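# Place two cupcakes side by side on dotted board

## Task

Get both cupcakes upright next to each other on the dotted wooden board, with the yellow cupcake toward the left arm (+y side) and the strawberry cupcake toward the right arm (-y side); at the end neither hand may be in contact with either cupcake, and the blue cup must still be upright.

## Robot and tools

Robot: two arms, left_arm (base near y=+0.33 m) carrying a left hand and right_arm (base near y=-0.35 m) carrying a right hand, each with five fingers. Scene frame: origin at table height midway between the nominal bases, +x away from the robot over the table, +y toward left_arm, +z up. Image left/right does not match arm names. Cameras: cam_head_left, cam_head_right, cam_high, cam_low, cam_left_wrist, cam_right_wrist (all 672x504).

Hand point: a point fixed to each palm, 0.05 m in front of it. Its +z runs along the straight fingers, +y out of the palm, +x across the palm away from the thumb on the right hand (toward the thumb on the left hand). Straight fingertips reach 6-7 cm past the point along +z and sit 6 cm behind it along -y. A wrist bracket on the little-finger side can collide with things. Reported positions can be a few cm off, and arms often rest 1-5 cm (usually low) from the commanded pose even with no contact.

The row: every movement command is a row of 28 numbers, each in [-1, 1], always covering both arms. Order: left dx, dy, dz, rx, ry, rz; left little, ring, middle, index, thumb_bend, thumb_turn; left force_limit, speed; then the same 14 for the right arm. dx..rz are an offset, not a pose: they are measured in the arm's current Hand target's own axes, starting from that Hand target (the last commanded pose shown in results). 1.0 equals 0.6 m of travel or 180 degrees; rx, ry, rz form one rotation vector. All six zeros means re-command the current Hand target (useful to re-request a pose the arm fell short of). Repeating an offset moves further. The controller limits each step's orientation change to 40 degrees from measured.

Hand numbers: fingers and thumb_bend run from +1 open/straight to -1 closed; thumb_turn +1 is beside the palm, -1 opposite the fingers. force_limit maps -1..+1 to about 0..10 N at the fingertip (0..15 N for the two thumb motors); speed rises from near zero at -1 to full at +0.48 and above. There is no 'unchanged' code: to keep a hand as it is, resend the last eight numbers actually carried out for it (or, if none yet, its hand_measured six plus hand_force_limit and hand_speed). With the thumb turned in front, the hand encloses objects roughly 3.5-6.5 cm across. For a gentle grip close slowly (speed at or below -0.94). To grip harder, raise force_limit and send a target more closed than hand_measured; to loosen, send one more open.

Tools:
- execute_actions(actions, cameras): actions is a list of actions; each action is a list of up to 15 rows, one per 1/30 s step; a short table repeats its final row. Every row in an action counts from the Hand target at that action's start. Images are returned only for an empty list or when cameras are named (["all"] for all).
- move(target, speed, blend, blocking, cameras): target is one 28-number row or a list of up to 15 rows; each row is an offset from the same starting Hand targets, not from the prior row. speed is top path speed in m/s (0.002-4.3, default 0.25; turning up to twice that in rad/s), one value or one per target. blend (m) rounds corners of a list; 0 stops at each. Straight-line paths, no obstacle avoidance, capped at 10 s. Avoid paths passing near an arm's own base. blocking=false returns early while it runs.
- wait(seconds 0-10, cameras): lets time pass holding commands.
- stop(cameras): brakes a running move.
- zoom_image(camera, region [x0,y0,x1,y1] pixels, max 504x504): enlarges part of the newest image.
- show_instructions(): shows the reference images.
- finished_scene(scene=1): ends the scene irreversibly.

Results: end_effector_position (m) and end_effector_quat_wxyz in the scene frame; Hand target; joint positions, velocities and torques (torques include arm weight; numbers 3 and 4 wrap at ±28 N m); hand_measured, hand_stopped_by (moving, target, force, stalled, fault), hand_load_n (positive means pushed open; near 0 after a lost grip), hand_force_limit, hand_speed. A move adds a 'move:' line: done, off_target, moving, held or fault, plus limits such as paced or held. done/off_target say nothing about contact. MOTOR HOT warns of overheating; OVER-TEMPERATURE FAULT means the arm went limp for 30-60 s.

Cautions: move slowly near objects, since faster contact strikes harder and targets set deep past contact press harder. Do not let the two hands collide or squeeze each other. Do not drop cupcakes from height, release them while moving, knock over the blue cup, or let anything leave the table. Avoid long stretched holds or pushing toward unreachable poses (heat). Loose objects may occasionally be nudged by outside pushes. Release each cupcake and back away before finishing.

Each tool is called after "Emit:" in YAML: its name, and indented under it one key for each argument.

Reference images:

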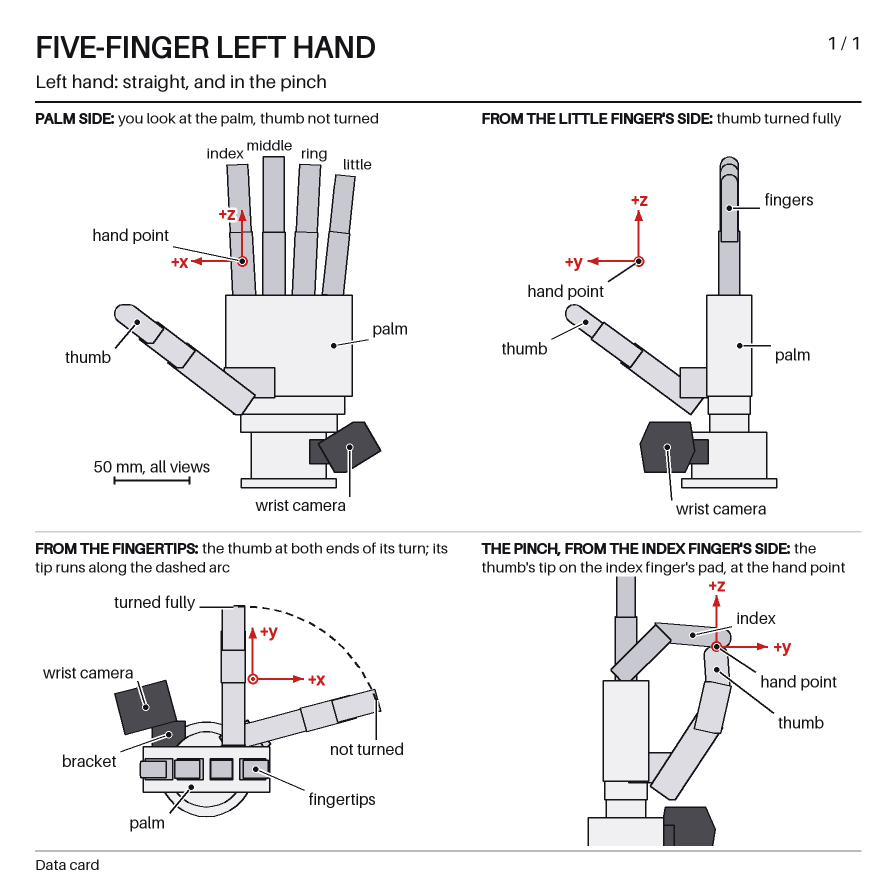

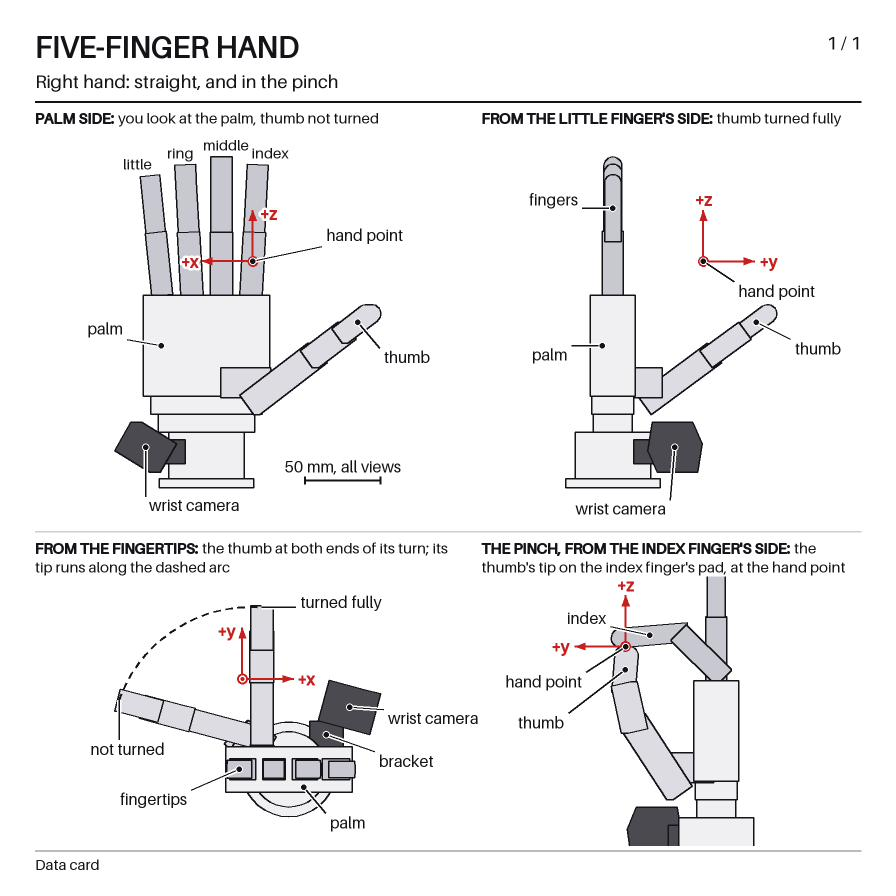

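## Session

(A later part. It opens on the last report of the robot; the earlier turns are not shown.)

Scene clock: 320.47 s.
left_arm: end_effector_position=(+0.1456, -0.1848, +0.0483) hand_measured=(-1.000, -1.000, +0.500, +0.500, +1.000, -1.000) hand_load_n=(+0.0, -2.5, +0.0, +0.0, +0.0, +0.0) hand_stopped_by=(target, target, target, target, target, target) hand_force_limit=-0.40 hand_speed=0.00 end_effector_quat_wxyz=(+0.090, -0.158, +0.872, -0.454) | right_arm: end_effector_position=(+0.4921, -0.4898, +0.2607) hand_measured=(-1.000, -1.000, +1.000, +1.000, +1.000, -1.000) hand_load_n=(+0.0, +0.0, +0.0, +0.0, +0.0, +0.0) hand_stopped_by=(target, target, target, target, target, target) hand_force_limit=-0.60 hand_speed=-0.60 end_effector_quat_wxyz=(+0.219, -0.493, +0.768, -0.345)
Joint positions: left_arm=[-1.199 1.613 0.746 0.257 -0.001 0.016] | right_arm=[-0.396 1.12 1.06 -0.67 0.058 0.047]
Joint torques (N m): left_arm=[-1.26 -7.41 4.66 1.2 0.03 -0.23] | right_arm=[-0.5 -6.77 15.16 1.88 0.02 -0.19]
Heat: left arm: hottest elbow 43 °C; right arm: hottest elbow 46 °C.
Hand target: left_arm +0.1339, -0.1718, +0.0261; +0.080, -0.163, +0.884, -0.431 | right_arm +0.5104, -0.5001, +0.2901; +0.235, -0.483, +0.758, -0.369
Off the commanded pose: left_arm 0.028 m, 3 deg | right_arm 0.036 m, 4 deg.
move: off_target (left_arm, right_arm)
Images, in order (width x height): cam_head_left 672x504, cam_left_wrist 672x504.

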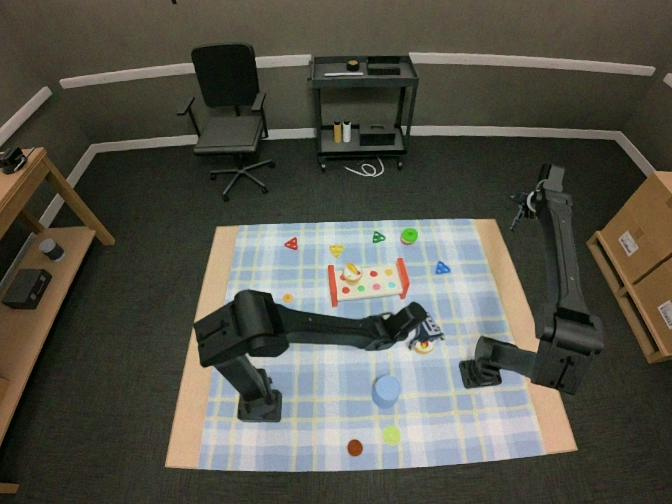

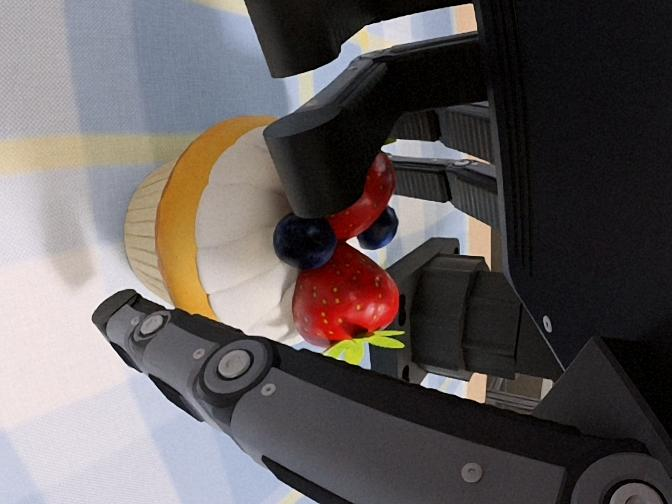

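Emit:
move:
  target:
    - [-0.0045,-0.1215,-0.0747,0,0,0,-1,-1,0.5,0.5,1,-1,-0.4,0,0,0,0,0,0,0,-1,-1,1,1,1,-1,-0.6,-0.6]
    - [-0.0045,-0.1215,-0.0747,0,0,0,1,1,0.5,0.5,1,-1,-0.4,-0.3,0,0,0,0,0,0,-1,-1,1,1,1,-1,-0.6,-0.6]
  speed: 0.08
  cameras: ["cam_left_wrist","cam_head_left"]

Emit:
zoom_image:
  camera: "cam_head_left"
  region: [370, 280, 490, 380]

Scene clock: 333.80 s.
left_arm: end_effector_position=(+0.1355, -0.1602, +0.0866) hand_measured=(+1.000, +1.000, +0.500, +0.500, +1.000, -1.000) hand_load_n=(+0.0, +0.0, +0.0, +0.0, +0.0, +0.0) hand_stopped_by=(target, target, target, target, target, target) hand_force_limit=-0.40 hand_speed=-0.30 end_effector_quat_wxyz=(+0.080, -0.162, +0.895, -0.409) | right_arm: end_effector_position=(+0.4921, -0.4898, +0.2607) hand_measured=(-1.000, -1.000, +1.000, +1.000, +1.000, -1.000) hand_load_n=(+0.0, +0.0, +0.0, +0.0, +0.0, +0.0) hand_stopped_by=(target, target, target, target, target, target) hand_force_limit=-0.60 hand_speed=-0.60 end_effector_quat_wxyz=(+0.219, -0.493, +0.768, -0.345)
Joint positions: left_arm=[-1.199 1.476 0.786 -0.023 0.001 0.016] | right_arm=[-0.396 1.12 1.06 -0.67 0.058 0.047]
Joint torques (N m): left_arm=[-0.79 -9 11.38 1.36 0.18 -0.2] | right_arm=[-0.62 -7.06 15.13 1.89 0.03 -0.2]
Heat: left arm: hottest elbow 43 °C; right arm: hottest elbow 47 °C.
Hand target: left_arm +0.1398, -0.1797, +0.1111; +0.080, -0.163, +0.884, -0.431 | right_arm +0.5104, -0.5001, +0.2901; +0.235, -0.483, +0.758, -0.369
Off the commanded pose: left_arm 0.032 m, 3 deg | right_arm 0.036 m, 4 deg.
move: off_target (left_arm, right_arm); target 2's new numbers were sent with left_arm's hand 0.032 m and 3 deg from that target
Images, in order (width x height): cam_head_left 672x504, cam_left_wrist 672x504.

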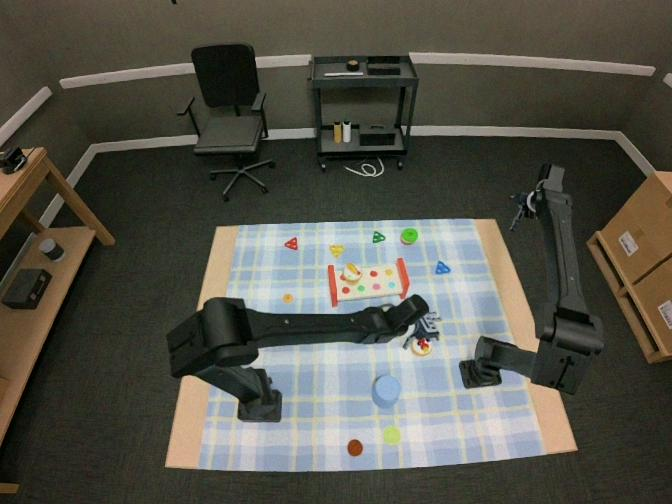

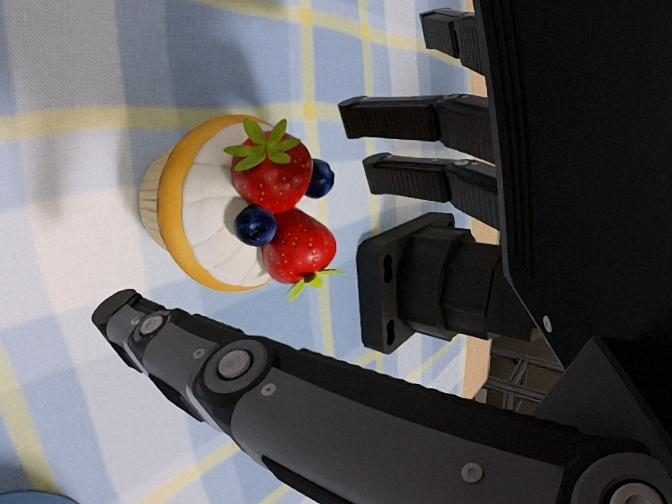

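Scaled by 4.200 from the camera's 672x504 image, which has a finer 960x720 frame.

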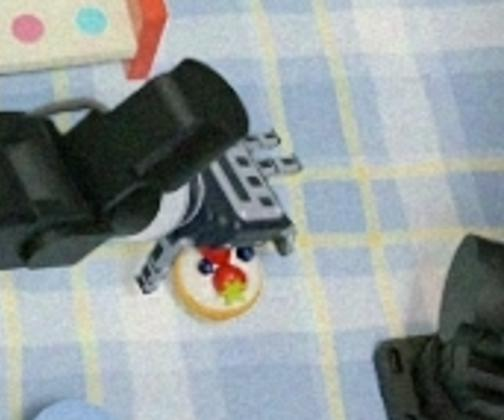

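Emit:
move:
  target: [0.009,0.0907,0.049,0,0,0,1,1,0.5,0.5,1,-1,-0.4,-0.3,0,0,0,0,0,0,-1,-1,1,1,1,-1,-0.6,-0.6]
  speed: 0.06
  cameras: ["cam_left_wrist","cam_head_left"]

Emit:
zoom_image:
  camera: "cam_head_left"
  region: [370, 280, 490, 380]

Scene clock: 340.37 s.
left_arm: end_effector_position=(+0.1344, -0.1660, +0.0489) hand_measured=(+1.000, +1.000, +0.500, +0.500, +1.000, -1.000) hand_load_n=(+0.0, +0.0, +0.0, +0.0, +0.0, +0.0) hand_stopped_by=(target, target, target, target, target, target) hand_force_limit=-0.40 hand_speed=-0.30 end_effector_quat_wxyz=(+0.082, -0.160, +0.888, -0.424) | right_arm: end_effector_position=(+0.4921, -0.4898, +0.2607) hand_measured=(-1.000, -1.000, +1.000, +1.000, +1.000, -1.000) hand_load_n=(+0.5, +0.0, +0.0, +0.0, +0.0, +0.0) hand_stopped_by=(target, target, target, target, target, target) hand_force_limit=-0.60 hand_speed=-0.60 end_effector_quat_wxyz=(+0.219, -0.493, +0.768, -0.345)
Joint positions: left_arm=[-1.207 1.566 0.736 0.152 -0.003 0.011] | right_arm=[-0.396 1.12 1.06 -0.67 0.058 0.047]
Joint torques (N m): left_arm=[-1.32 -8 7.12 2.11 -0.09 -0.23] | right_arm=[-0.56 -6.89 15.12 1.89 0.01 -0.18]
Heat: left arm: hottest elbow 43 °C; right arm: hottest elbow 47 °C.
Hand target: left_arm +0.1311, -0.1720, +0.0502; +0.080, -0.163, +0.884, -0.431 | right_arm +0.5104, -0.5001, +0.2901; +0.235, -0.483, +0.758, -0.369
Off the commanded pose: left_arm 0.007 m, 1 deg | right_arm 0.036 m, 4 deg.
move: off_target (right_arm)
Images, in order (width x height): cam_head_left 672x504, cam_left_wrist 672x504.

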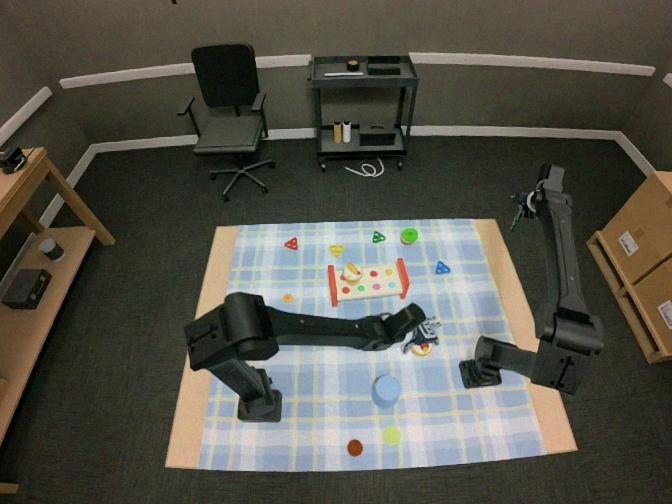

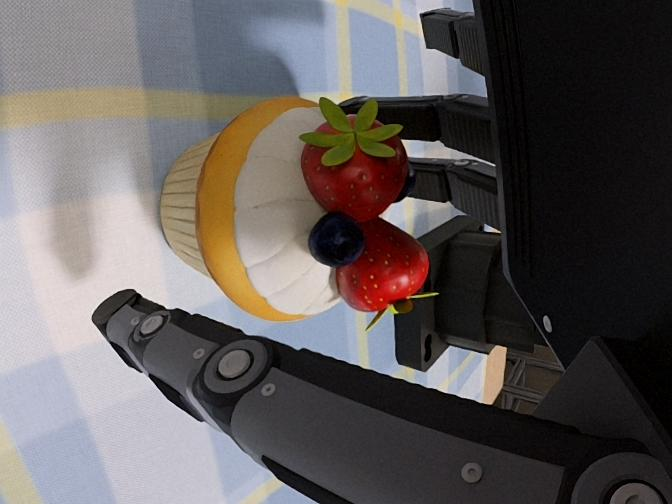

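Scaled by 4.200 from the camera's 672x504 image, which has a finer 960x720 frame.

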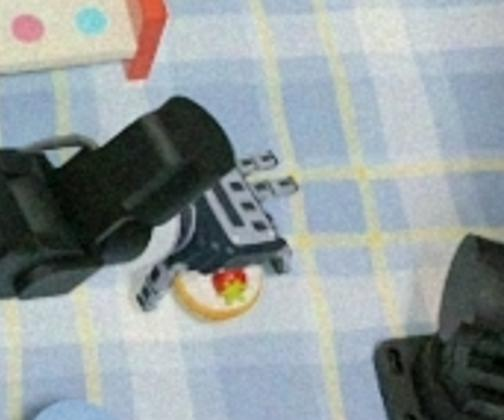

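Emit:
move:
  target: [0,0.0152,0.0185,0,0,0,1,1,0.5,0.5,1,-1,-0.4,-0.3,0,0,0,0,0,0,-1,-1,1,1,1,-1,-0.6,-0.6]
  speed: 0.05
  cameras: ["cam_left_wrist","cam_head_left"]

Emit:
zoom_image:
  camera: "cam_head_left"
  region: [370, 280, 490, 380]

Scene clock: 343.77 s.
left_arm: end_effector_position=(+0.1359, -0.1700, +0.0360) hand_measured=(+1.000, +1.000, +0.500, +0.500, +1.000, -1.000) hand_load_n=(+0.0, +0.0, +0.0, +0.0, +0.0, +0.5) hand_stopped_by=(target, target, target, target, target, target) hand_force_limit=-0.40 hand_speed=-0.30 end_effector_quat_wxyz=(+0.083, -0.160, +0.887, -0.425) | right_arm: end_effector_position=(+0.4921, -0.4898, +0.2607) hand_measured=(-1.000, -1.000, +1.000, +1.000, +1.000, -1.000) hand_load_n=(+0.0, +0.0, +0.0, +0.0, +0.0, +0.0) hand_stopped_by=(target, target, target, target, target, target) hand_force_limit=-0.60 hand_speed=-0.60 end_effector_quat_wxyz=(+0.219, -0.493, +0.768, -0.345)
Joint positions: left_arm=[-1.207 1.607 0.736 0.196 -0.003 0.011] | right_arm=[-0.396 1.12 1.06 -0.67 0.058 0.047]
Joint torques (N m): left_arm=[-1.26 -8.29 6.71 2.14 -0.08 -0.23] | right_arm=[-0.56 -6.89 15.13 1.92 0.03 -0.19]
Heat: left arm: hottest elbow 43 °C; right arm: hottest elbow 47 °C.
Hand target: left_arm +0.1323, -0.1750, +0.0361; +0.080, -0.163, +0.884, -0.431 | right_arm +0.5104, -0.5001, +0.2901; +0.235, -0.483, +0.758, -0.369
Off the commanded pose: left_arm 0.006 m, 1 deg | right_arm 0.036 m, 4 deg.
move: off_target (right_arm)
Images, in order (width x height): cam_head_left 672x504, cam_left_wrist 672x504.

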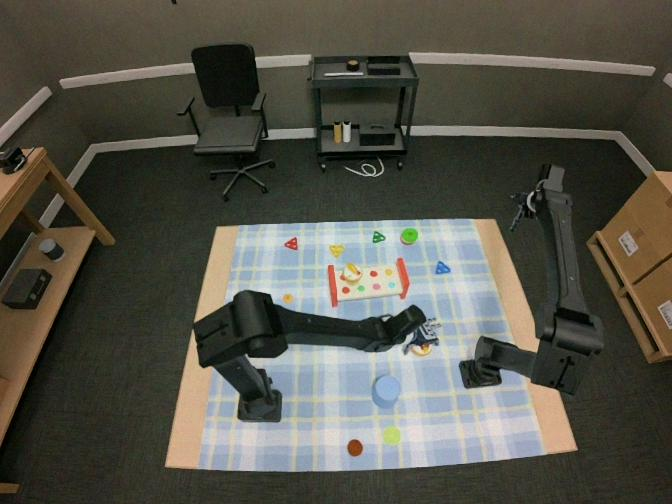

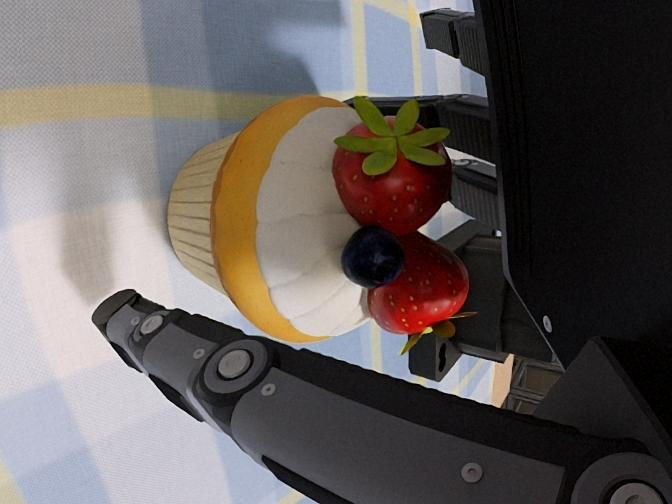

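Scaled by 4.200 from the camera's 672x504 image, which has a finer 960x720 frame.

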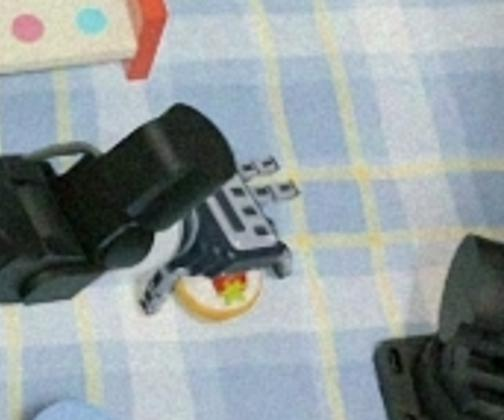

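Emit:
move:
  target: [0,0,0,0,0,0,1,1,-0.3,-0.3,1,-1,-0.6,-0.9,0,0,0,0,0,0,-1,-1,1,1,1,-1,-0.6,-0.6]
  speed: 0.05
  cameras: ["cam_left_wrist","cam_head_left"]

Scene clock: 346.77 s.
left_arm: end_effector_position=(+0.1359, -0.1700, +0.0358) hand_measured=(+1.000, +1.000, +0.064, +0.046, +1.000, -1.000) hand_load_n=(+0.0, +0.0, +1.0, +4.0, +0.5, +0.0) hand_stopped_by=(target, target, force, force, target, target) hand_force_limit=-0.60 hand_speed=-0.90 end_effector_quat_wxyz=(+0.082, -0.160, +0.887, -0.425) | right_arm: end_effector_position=(+0.4921, -0.4898, +0.2607) hand_measured=(-1.000, -1.000, +1.000, +1.000, +1.000, -1.000) hand_load_n=(+0.0, +0.0, +0.0, +0.0, +0.0, +0.0) hand_stopped_by=(target, target, target, target, target, target) hand_force_limit=-0.60 hand_speed=-0.60 end_effector_quat_wxyz=(+0.219, -0.493, +0.768, -0.345)
Joint positions: left_arm=[-1.207 1.608 0.736 0.196 -0.003 0.01] | right_arm=[-0.396 1.12 1.06 -0.67 0.058 0.047]
Joint torques (N m): left_arm=[-1.26 -8.29 6.69 2.17 -0.08 -0.23] | right_arm=[-0.44 -7 15.12 1.91 0.01 -0.21]
Heat: left arm: hottest elbow 43 °C; right arm: hottest elbow 47 °C.
Hand target: left_arm +0.1322, -0.1749, +0.0360; +0.080, -0.163, +0.884, -0.431 | right_arm +0.5104, -0.5001, +0.2901; +0.235, -0.483, +0.758, -0.369
Off the commanded pose: left_arm 0.006 m, 1 deg | right_arm 0.036 m, 4 deg.
move: off_target (right_arm)
Images, in order (width x height): cam_head_left 672x504, cam_left_wrist 672x504.

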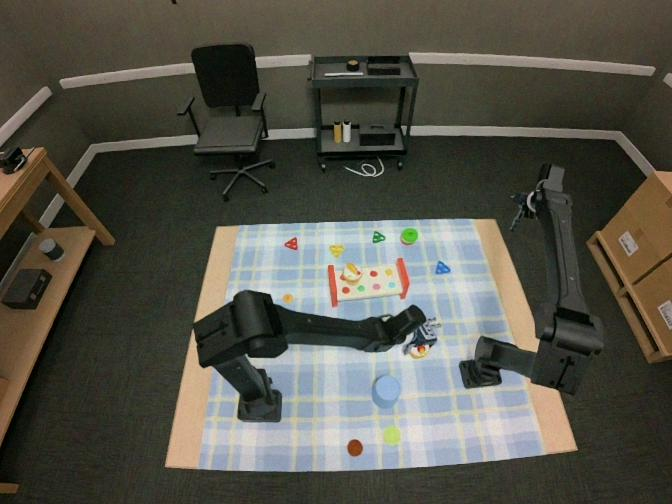

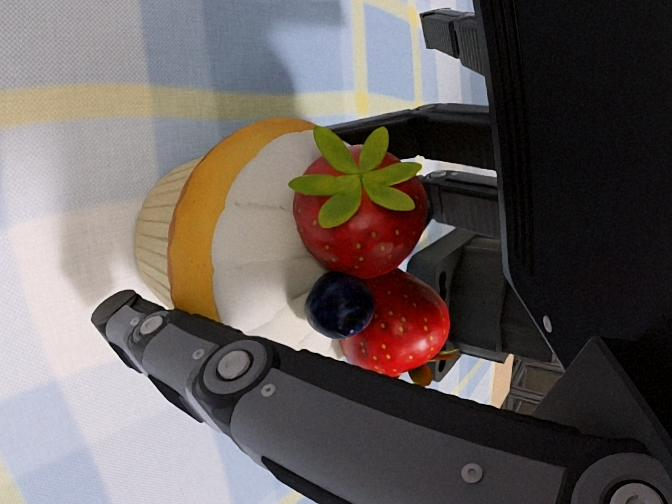

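Emit:
move:
  target:
    - [0,0,0,0,0,0,1,1,-0.35,-0.3,1,-1,-0.6,-0.9,0,0,0,0,0,0,-1,-1,1,1,1,-1,-0.6,-0.6]
    - [0,-0.1116,-0.0873,0,0,0,1,1,-0.35,-0.3,1,-1,-0.6,-0.9,0,0,0,0,0,0,-1,-1,1,1,1,-1,-0.6,-0.6]
  speed: 0.07
  cameras: ["cam_left_wrist","cam_head_left","cam_low"]

Emit:
zoom_image:
  camera: "cam_low"
  region: [170, 160, 290, 240]

Scene clock: 352.67 s.
left_arm: end_effector_position=(+0.1292, -0.1527, +0.0928) hand_measured=(+1.000, +1.000, +0.056, +0.046, +1.000, -1.000) hand_load_n=(+0.0, +0.0, +3.5, +3.5, +0.5, +0.0) hand_stopped_by=(target, target, force, force, target, target) hand_force_limit=-0.60 hand_speed=-0.90 end_effector_quat_wxyz=(+0.079, -0.162, +0.896, -0.405) | right_arm: end_effector_position=(+0.4921, -0.4898, +0.2607) hand_measured=(-1.000, -1.000, +1.000, +1.000, +1.000, -1.000) hand_load_n=(+0.0, +0.0, +0.0, +0.0, +0.0, +0.0) hand_stopped_by=(target, target, target, target, target, target) hand_force_limit=-0.60 hand_speed=-0.60 end_effector_quat_wxyz=(+0.219, -0.493, +0.768, -0.345)
Joint positions: left_arm=[-1.207 1.442 0.776 -0.053 -0.003 0.01] | right_arm=[-0.396 1.12 1.06 -0.67 0.058 0.047]
Joint torques (N m): left_arm=[-1.26 -8.88 11.82 1.36 -0.05 -0.23] | right_arm=[-0.5 -6.95 15.16 1.91 0.03 -0.2]
Heat: left arm: hottest elbow 43 °C; right arm: hottest elbow 47 °C.
Hand target: left_arm +0.1322, -0.1750, +0.1211; +0.080, -0.163, +0.884, -0.431 | right_arm +0.5104, -0.5001, +0.2901; +0.235, -0.483, +0.758, -0.369
Off the commanded pose: left_arm 0.036 m, 3 deg | right_arm 0.036 m, 4 deg.
move: off_target (left_arm, right_arm)
Images, in order (width x height): cam_head_left 672x504, cam_low 672x504, cam_left_wrist 672x504.

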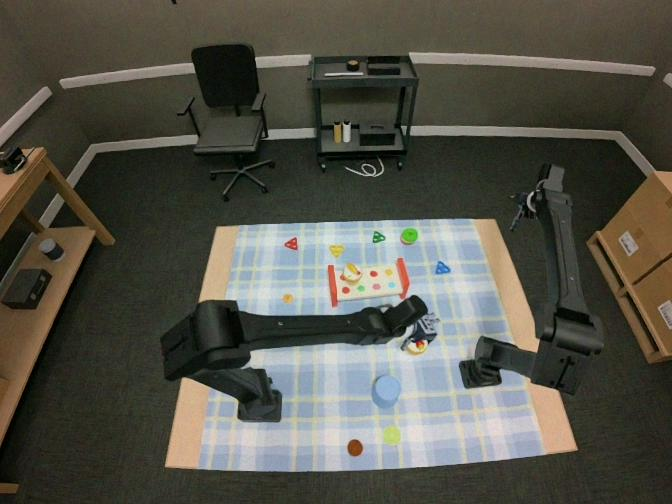

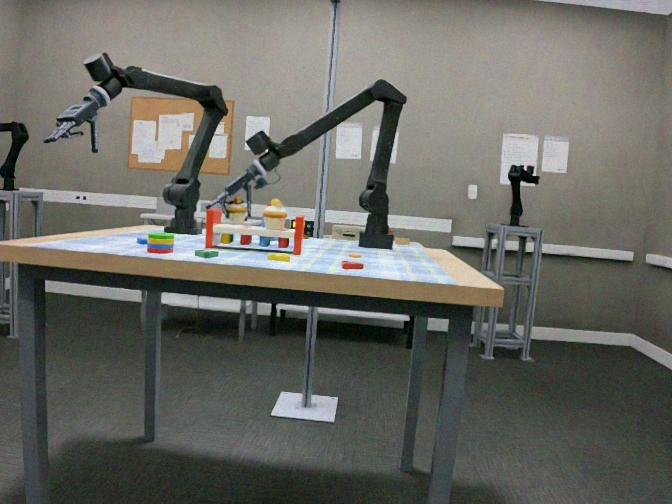

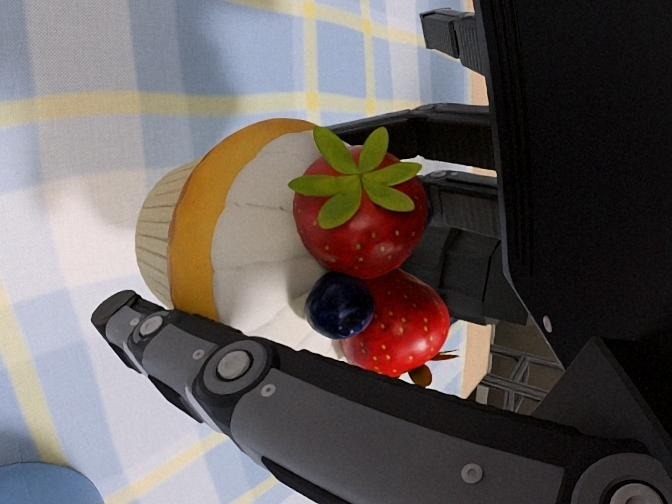

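Scaled by 4.200 from the camera's 672x504 image, which has a finer 960x720 frame.

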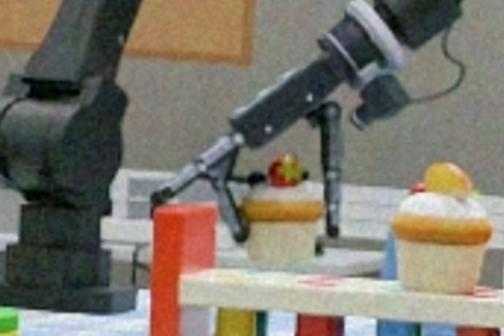

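Emit:
move:
  target:
    - [0,-0.1445,-0.1129,0,0,0,1,1,-0.35,-0.3,1,-1,-0.6,-0.9,0,0,0,0,0,0,-1,-1,1,1,1,-1,-0.6,-0.6]
    - [-0.4533,-0.159,-0.1188,0,-0.1707,-0.1335,1,1,-0.35,-0.3,1,-1,-0.6,-0.9,0,0,0,0,0,0,-1,-1,1,1,1,-1,-0.6,-0.6]
  speed: [0.1,0.16]
  blend: [0.03,0]
  cameras: ["cam_left_wrist","cam_head_left","cam_low","cam_high"]

Emit:
zoom_image:
  camera: "cam_head_left"
  region: [320, 210, 440, 310]

Emit:
zoom_image:
  camera: "cam_high"
  region: [220, 170, 340, 290]

Scene clock: 363.73 s.
left_arm: end_effector_position=(+0.3717, -0.0683, +0.2142) hand_measured=(+1.000, +1.000, +0.056, +0.046, +1.000, -1.000) hand_load_n=(+0.0, +0.0, +3.5, +4.0, +1.0, +0.5) hand_stopped_by=(target, target, force, force, target, target) hand_force_limit=-0.60 hand_speed=-0.90 end_effector_quat_wxyz=(+0.214, -0.442, +0.793, -0.359) | right_arm: end_effector_position=(+0.4921, -0.4898, +0.2607) hand_measured=(-1.000, -1.000, +1.000, +1.000, +1.000, -1.000) hand_load_n=(+0.0, +0.0, +0.0, +0.0, +0.0, +0.0) hand_stopped_by=(target, target, target, target, target, target) hand_force_limit=-0.60 hand_speed=-0.60 end_effector_quat_wxyz=(+0.219, -0.493, +0.768, -0.345)
Joint positions: left_arm=[-0.788 1.408 1.099 -0.416 -0.198 -0.143] | right_arm=[-0.396 1.12 1.06 -0.67 0.058 0.047]
Joint torques (N m): left_arm=[-0.09 -8.29 13.91 1.37 -0.2 -0.23] | right_arm=[-0.56 -6.95 15.17 1.89 0.02 -0.19]
Heat: left arm: hottest elbow 45 °C; right arm: hottest elbow 48 °C.
Hand target: left_arm +0.3873, -0.0803, +0.2404; +0.219, -0.449, +0.779, -0.380 | right_arm +0.5104, -0.5001, +0.2901; +0.235, -0.483, +0.758, -0.369
Off the commanded pose: left_arm 0.033 m, 3 deg | right_arm 0.036 m, 4 deg.
move: off_target (left_arm, right_arm)
Images, in order (width x height): cam_head_left 672x504, cam_high 672x504, cam_low 672x504, cam_left_wrist 672x504.

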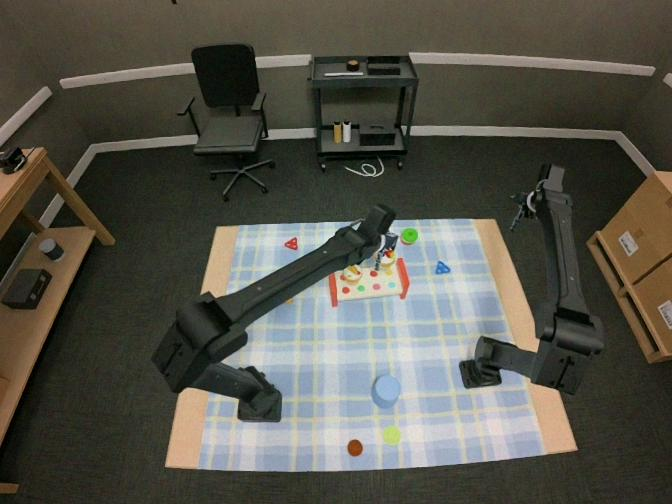

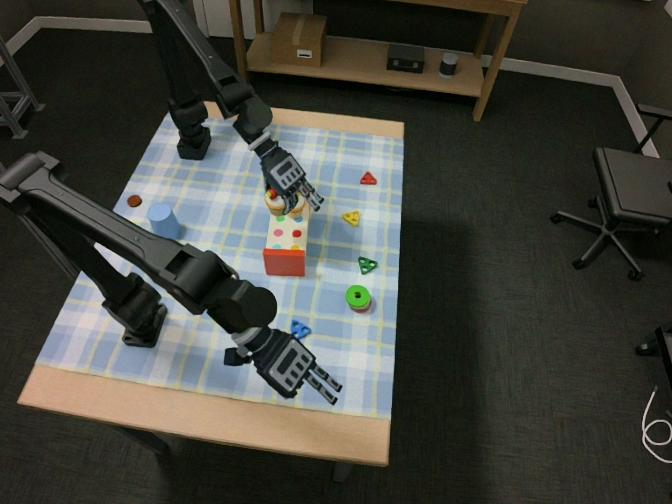

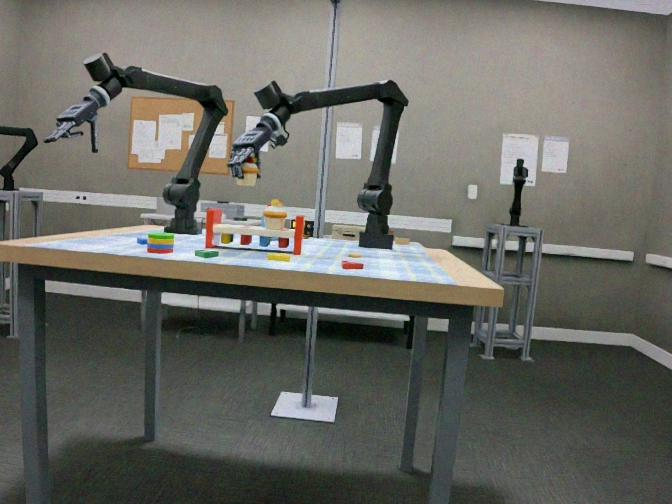

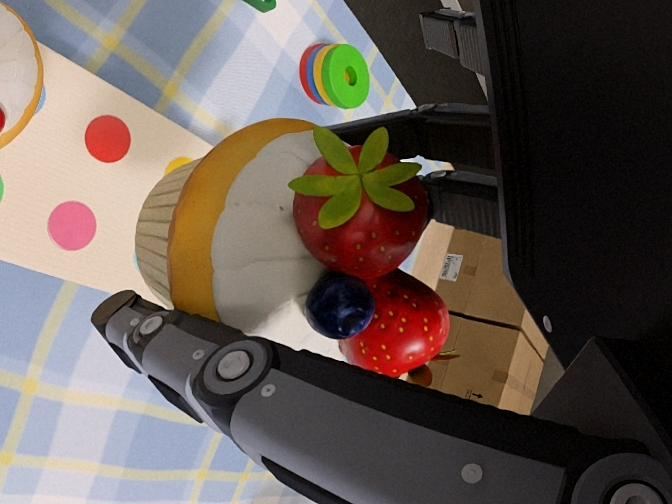

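Scaled by 4.200 from the camera's 672x504 image, which has a finer 960x720 frame.

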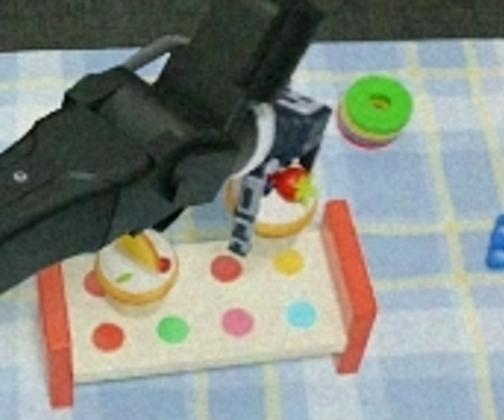

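Scaled by 4.200 from the camera's 672x504 image, which has a finer 960x720 frame.

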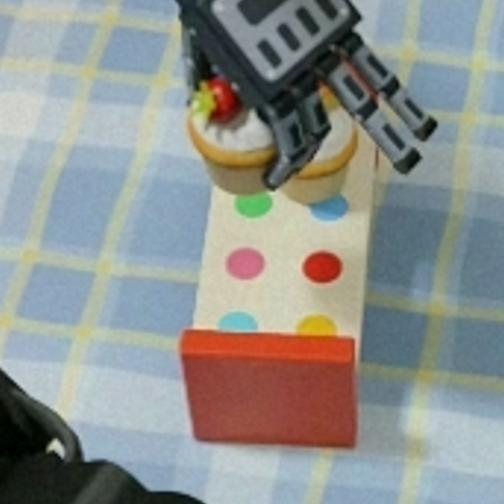

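Emit:
move:
  target: [-0.0115,0.0833,0.0975,0,-0.0438,-0.0342,1,1,-0.35,-0.3,1,-1,-0.6,-0.9,0,0,0,0,0,0,-1,-1,1,1,1,-1,-0.6,-0.6]
  speed: 0.1
  cameras: ["cam_left_wrist","cam_head_left","cam_low"]

Emit:
zoom_image:
  camera: "cam_head_left"
  region: [320, 210, 440, 310]

Emit:
zoom_image:
  camera: "cam_low"
  region: [180, 160, 320, 260]

Scene clock: 374.83 s.
left_arm: end_effector_position=(+0.4021, -0.0725, +0.1577) hand_measured=(+1.000, +1.000, +0.056, +0.046, +1.000, -1.000) hand_load_n=(+0.0, +0.0, +3.5, +3.5, +1.0, +0.0) hand_stopped_by=(target, target, force, force, target, target) hand_force_limit=-0.60 hand_speed=-0.90 end_effector_quat_wxyz=(+0.252, -0.513, +0.745, -0.345) | right_arm: end_effector_position=(+0.4921, -0.4898, +0.2607) hand_measured=(-1.000, -1.000, +1.000, +1.000, +1.000, -1.000) hand_load_n=(+0.5, +0.0, +0.0, +0.0, +0.0, +0.0) hand_stopped_by=(target, target, target, target, target, target) hand_force_limit=-0.60 hand_speed=-0.60 end_effector_quat_wxyz=(+0.219, -0.493, +0.768, -0.345)
Joint positions: left_arm=[-0.796 1.529 1.067 -0.28 -0.348 -0.274] | right_arm=[-0.396 1.12 1.06 -0.67 0.058 0.047]
Joint torques (N m): left_arm=[-1.26 -9.76 9.21 2.1 -0.32 -0.25] | right_arm=[-0.44 -6.83 15.16 1.88 0.01 -0.19]
Heat: left arm: hottest elbow 45 °C; right arm: hottest elbow 48 °C.
Hand target: left_arm +0.4039, -0.0820, +0.1649; +0.251, -0.515, +0.737, -0.359 | right_arm +0.5104, -0.5001, +0.2901; +0.235, -0.483, +0.758, -0.369
Off the commanded pose: left_arm 0.012 m, 2 deg | right_arm 0.036 m, 4 deg.
move: off_target (left_arm, right_arm)
Images, in order (width x height): cam_head_left 672x504, cam_low 672x504, cam_left_wrist 672x504.

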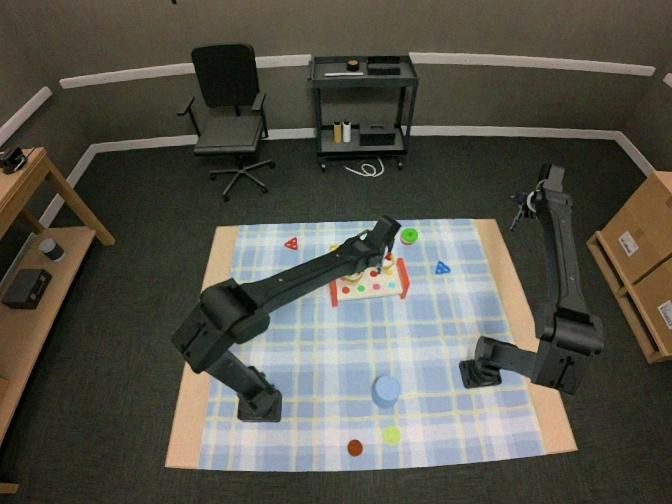

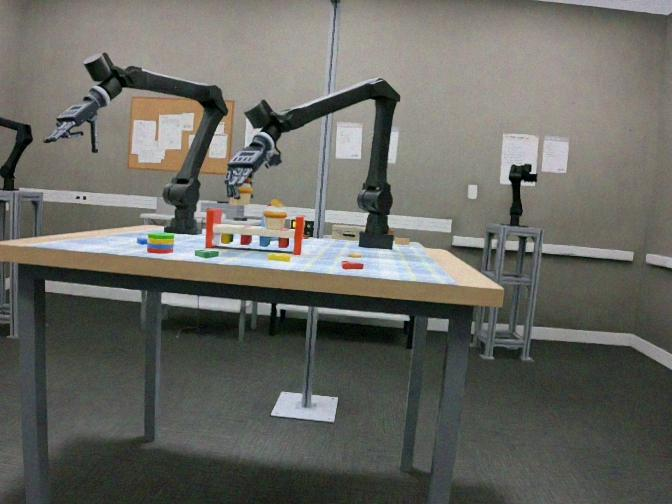

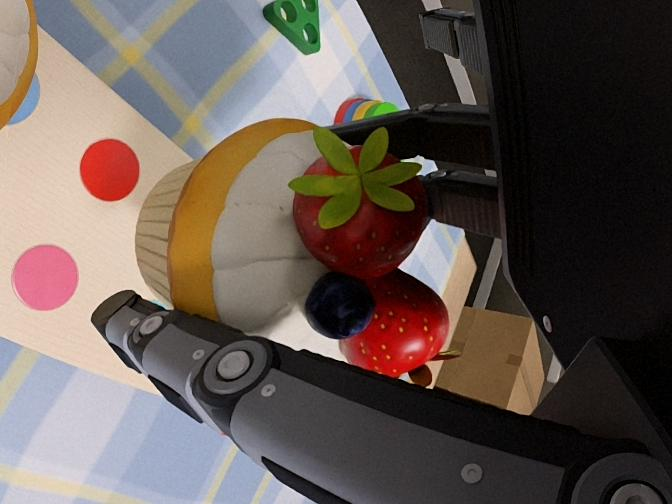

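Scaled by 4.200 from the camera's 672x504 image, which has a finer 960x720 frame.

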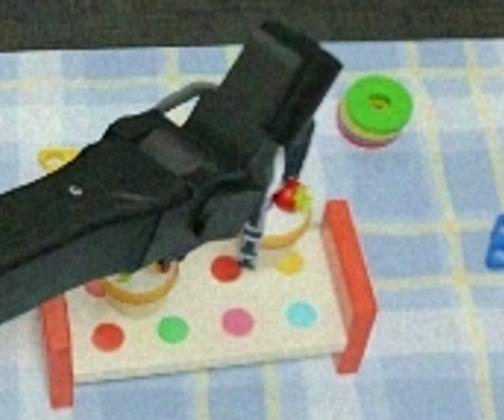

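Scaled by 3.600 from the camera's 672x504 image, which has a finer 960x720 frame.

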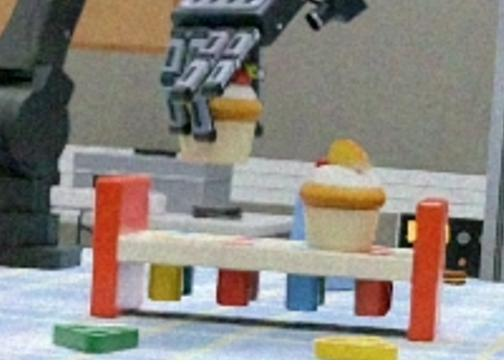

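Emit:
wait:
  seconds: 0.1
  cameras: ["cam_head_left","cam_low","cam_left_wrist"]

Scene clock: 382.07 s.
left_arm: end_effector_position=(+0.4021, -0.0726, +0.1577) hand_measured=(+1.000, +1.000, +0.056, +0.046, +1.000, -1.000) hand_load_n=(+0.0, +0.0, +3.5, +3.5, +1.0, +0.5) hand_stopped_by=(target, target, force, force, target, target) hand_force_limit=-0.60 hand_speed=-0.90 end_effector_quat_wxyz=(+0.252, -0.513, +0.745, -0.345) | right_arm: end_effector_position=(+0.4921, -0.4898, +0.2607) hand_measured=(-1.000, -1.000, +1.000, +1.000, +1.000, -1.000) hand_load_n=(+0.0, +0.0, +0.0, +0.0, +0.0, +0.0) hand_stopped_by=(target, target, target, target, target, target) hand_force_limit=-0.60 hand_speed=-0.60 end_effector_quat_wxyz=(+0.219, -0.493, +0.768, -0.345)
Joint positions: left_arm=[-0.796 1.529 1.067 -0.28 -0.348 -0.275] | right_arm=[-0.396 1.12 1.06 -0.67 0.058 0.047]
Joint torques (N m): left_arm=[-1.26 -9.82 9.18 2.11 -0.32 -0.24] | right_arm=[-0.44 -7 15.16 1.92 0.01 -0.19]
Heat: left arm: hottest elbow 45 °C; right arm: hottest elbow 48 °C.
Hand target: left_arm +0.4039, -0.0820, +0.1649; +0.251, -0.515, +0.737, -0.359 | right_arm +0.5104, -0.5001, +0.2901; +0.235, -0.483, +0.758, -0.369
Off the commanded pose: left_arm 0.012 m, 2 deg | right_arm 0.036 m, 4 deg.
wait: 0.10 s; at rest from the start
Images, in order (width x height): cam_head_left 672x504, cam_low 672x504, cam_left_wrist 672x504.

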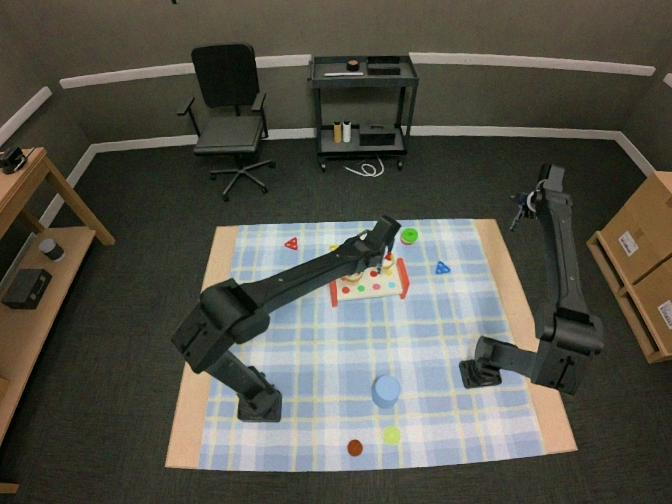

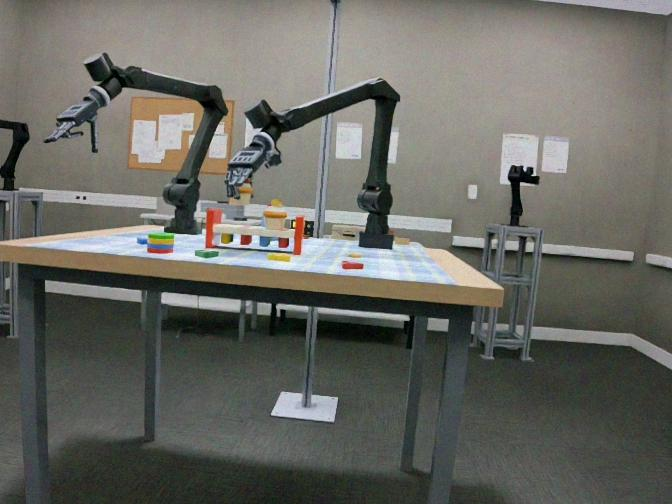

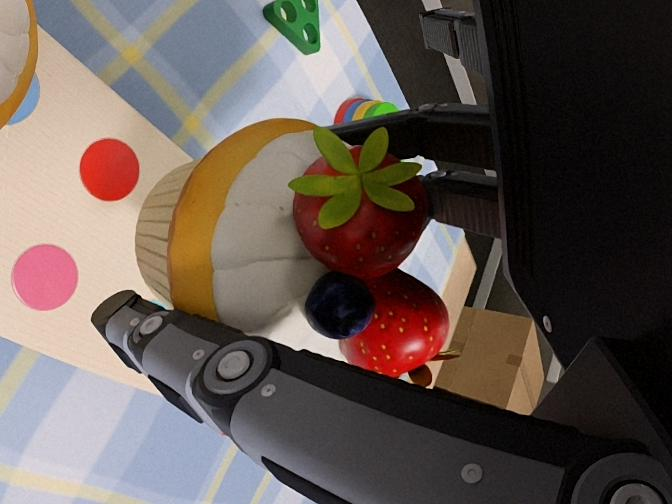

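Emit:
move:
  target: [0.008,0.0501,0.0361,0,0,0,1,1,-0.35,-0.3,1,-1,-0.6,-0.9,0,0,0,0,0,0,-1,-1,1,1,1,-1,-0.6,-0.6]
  speed: 0.07
  cameras: ["cam_head_left","cam_low","cam_left_wrist"]

Emit:
zoom_image:
  camera: "cam_head_left"
  region: [310, 220, 430, 320]

Emit:
zoom_image:
  camera: "cam_low"
  region: [180, 160, 320, 260]

Scene clock: 385.13 s.
left_arm: end_effector_position=(+0.3995, -0.0767, +0.1219) hand_measured=(+1.000, +1.000, +0.056, +0.046, +1.000, -1.000) hand_load_n=(+0.0, +0.0, +3.5, +3.5, +0.5, +0.5) hand_stopped_by=(target, target, force, force, target, target) hand_force_limit=-0.60 hand_speed=-0.90 end_effector_quat_wxyz=(+0.252, -0.513, +0.744, -0.346) | right_arm: end_effector_position=(+0.4921, -0.4898, +0.2607) hand_measured=(-1.000, -1.000, +1.000, +1.000, +1.000, -1.000) hand_load_n=(+0.0, +0.0, +0.0, +0.0, +0.0, +0.0) hand_stopped_by=(target, target, target, target, target, target) hand_force_limit=-0.60 hand_speed=-0.60 end_effector_quat_wxyz=(+0.219, -0.493, +0.768, -0.345)
Joint positions: left_arm=[-0.806 1.579 1.019 -0.181 -0.356 -0.282] | right_arm=[-0.396 1.12 1.06 -0.67 0.058 0.047]
Joint torques (N m): left_arm=[-1.26 -10.05 8.73 2.13 -0.32 -0.24] | right_arm=[-0.44 -7 15.21 1.92 0.01 -0.19]
Heat: left arm: hottest elbow 45 °C; right arm: hottest elbow 48 °C.
Hand target: left_arm +0.4010, -0.0860, +0.1280; +0.251, -0.515, +0.737, -0.359 | right_arm +0.5104, -0.5001, +0.2901; +0.235, -0.483, +0.758, -0.369
Off the commanded pose: left_arm 0.011 m, 2 deg | right_arm 0.036 m, 4 deg.
move: off_target (left_arm, right_arm)
Images, in order (width x height): cam_head_left 672x504, cam_low 672x504, cam_left_wrist 672x504.

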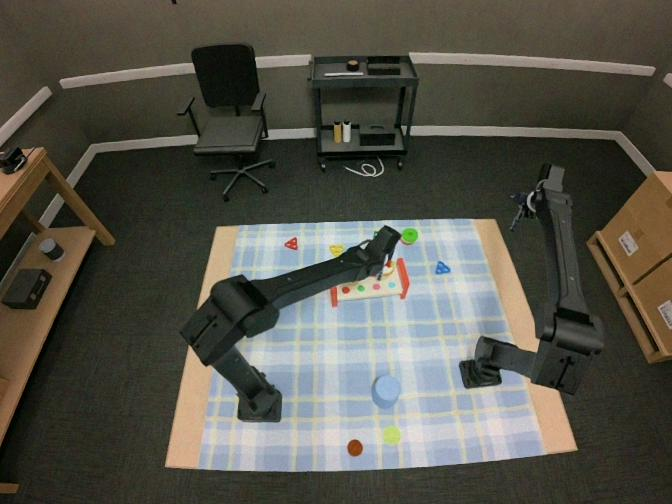

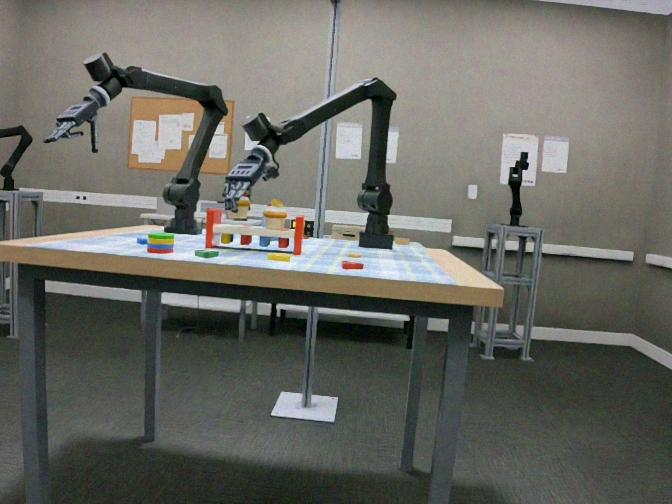

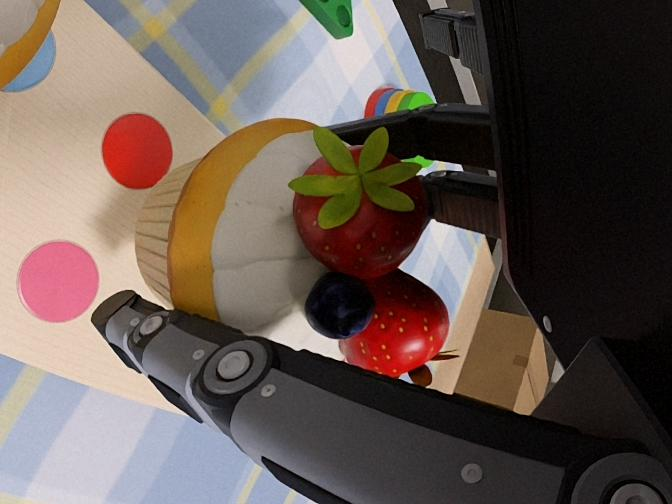

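Scaled by 4.200 from the camera's 672x504 image, which has a finer 960x720 frame.

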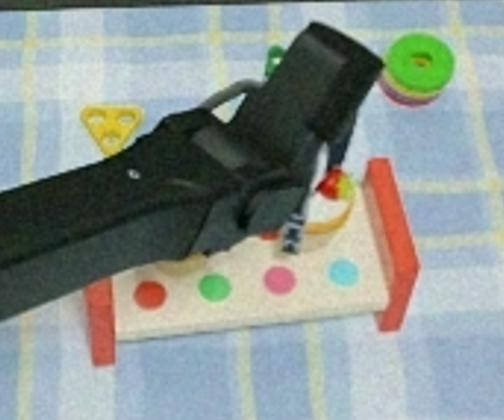

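Scaled by 3.600 from the camera's 672x504 image, which has a finer 960x720 frame.

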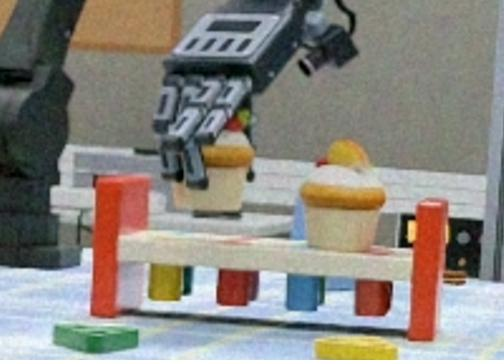

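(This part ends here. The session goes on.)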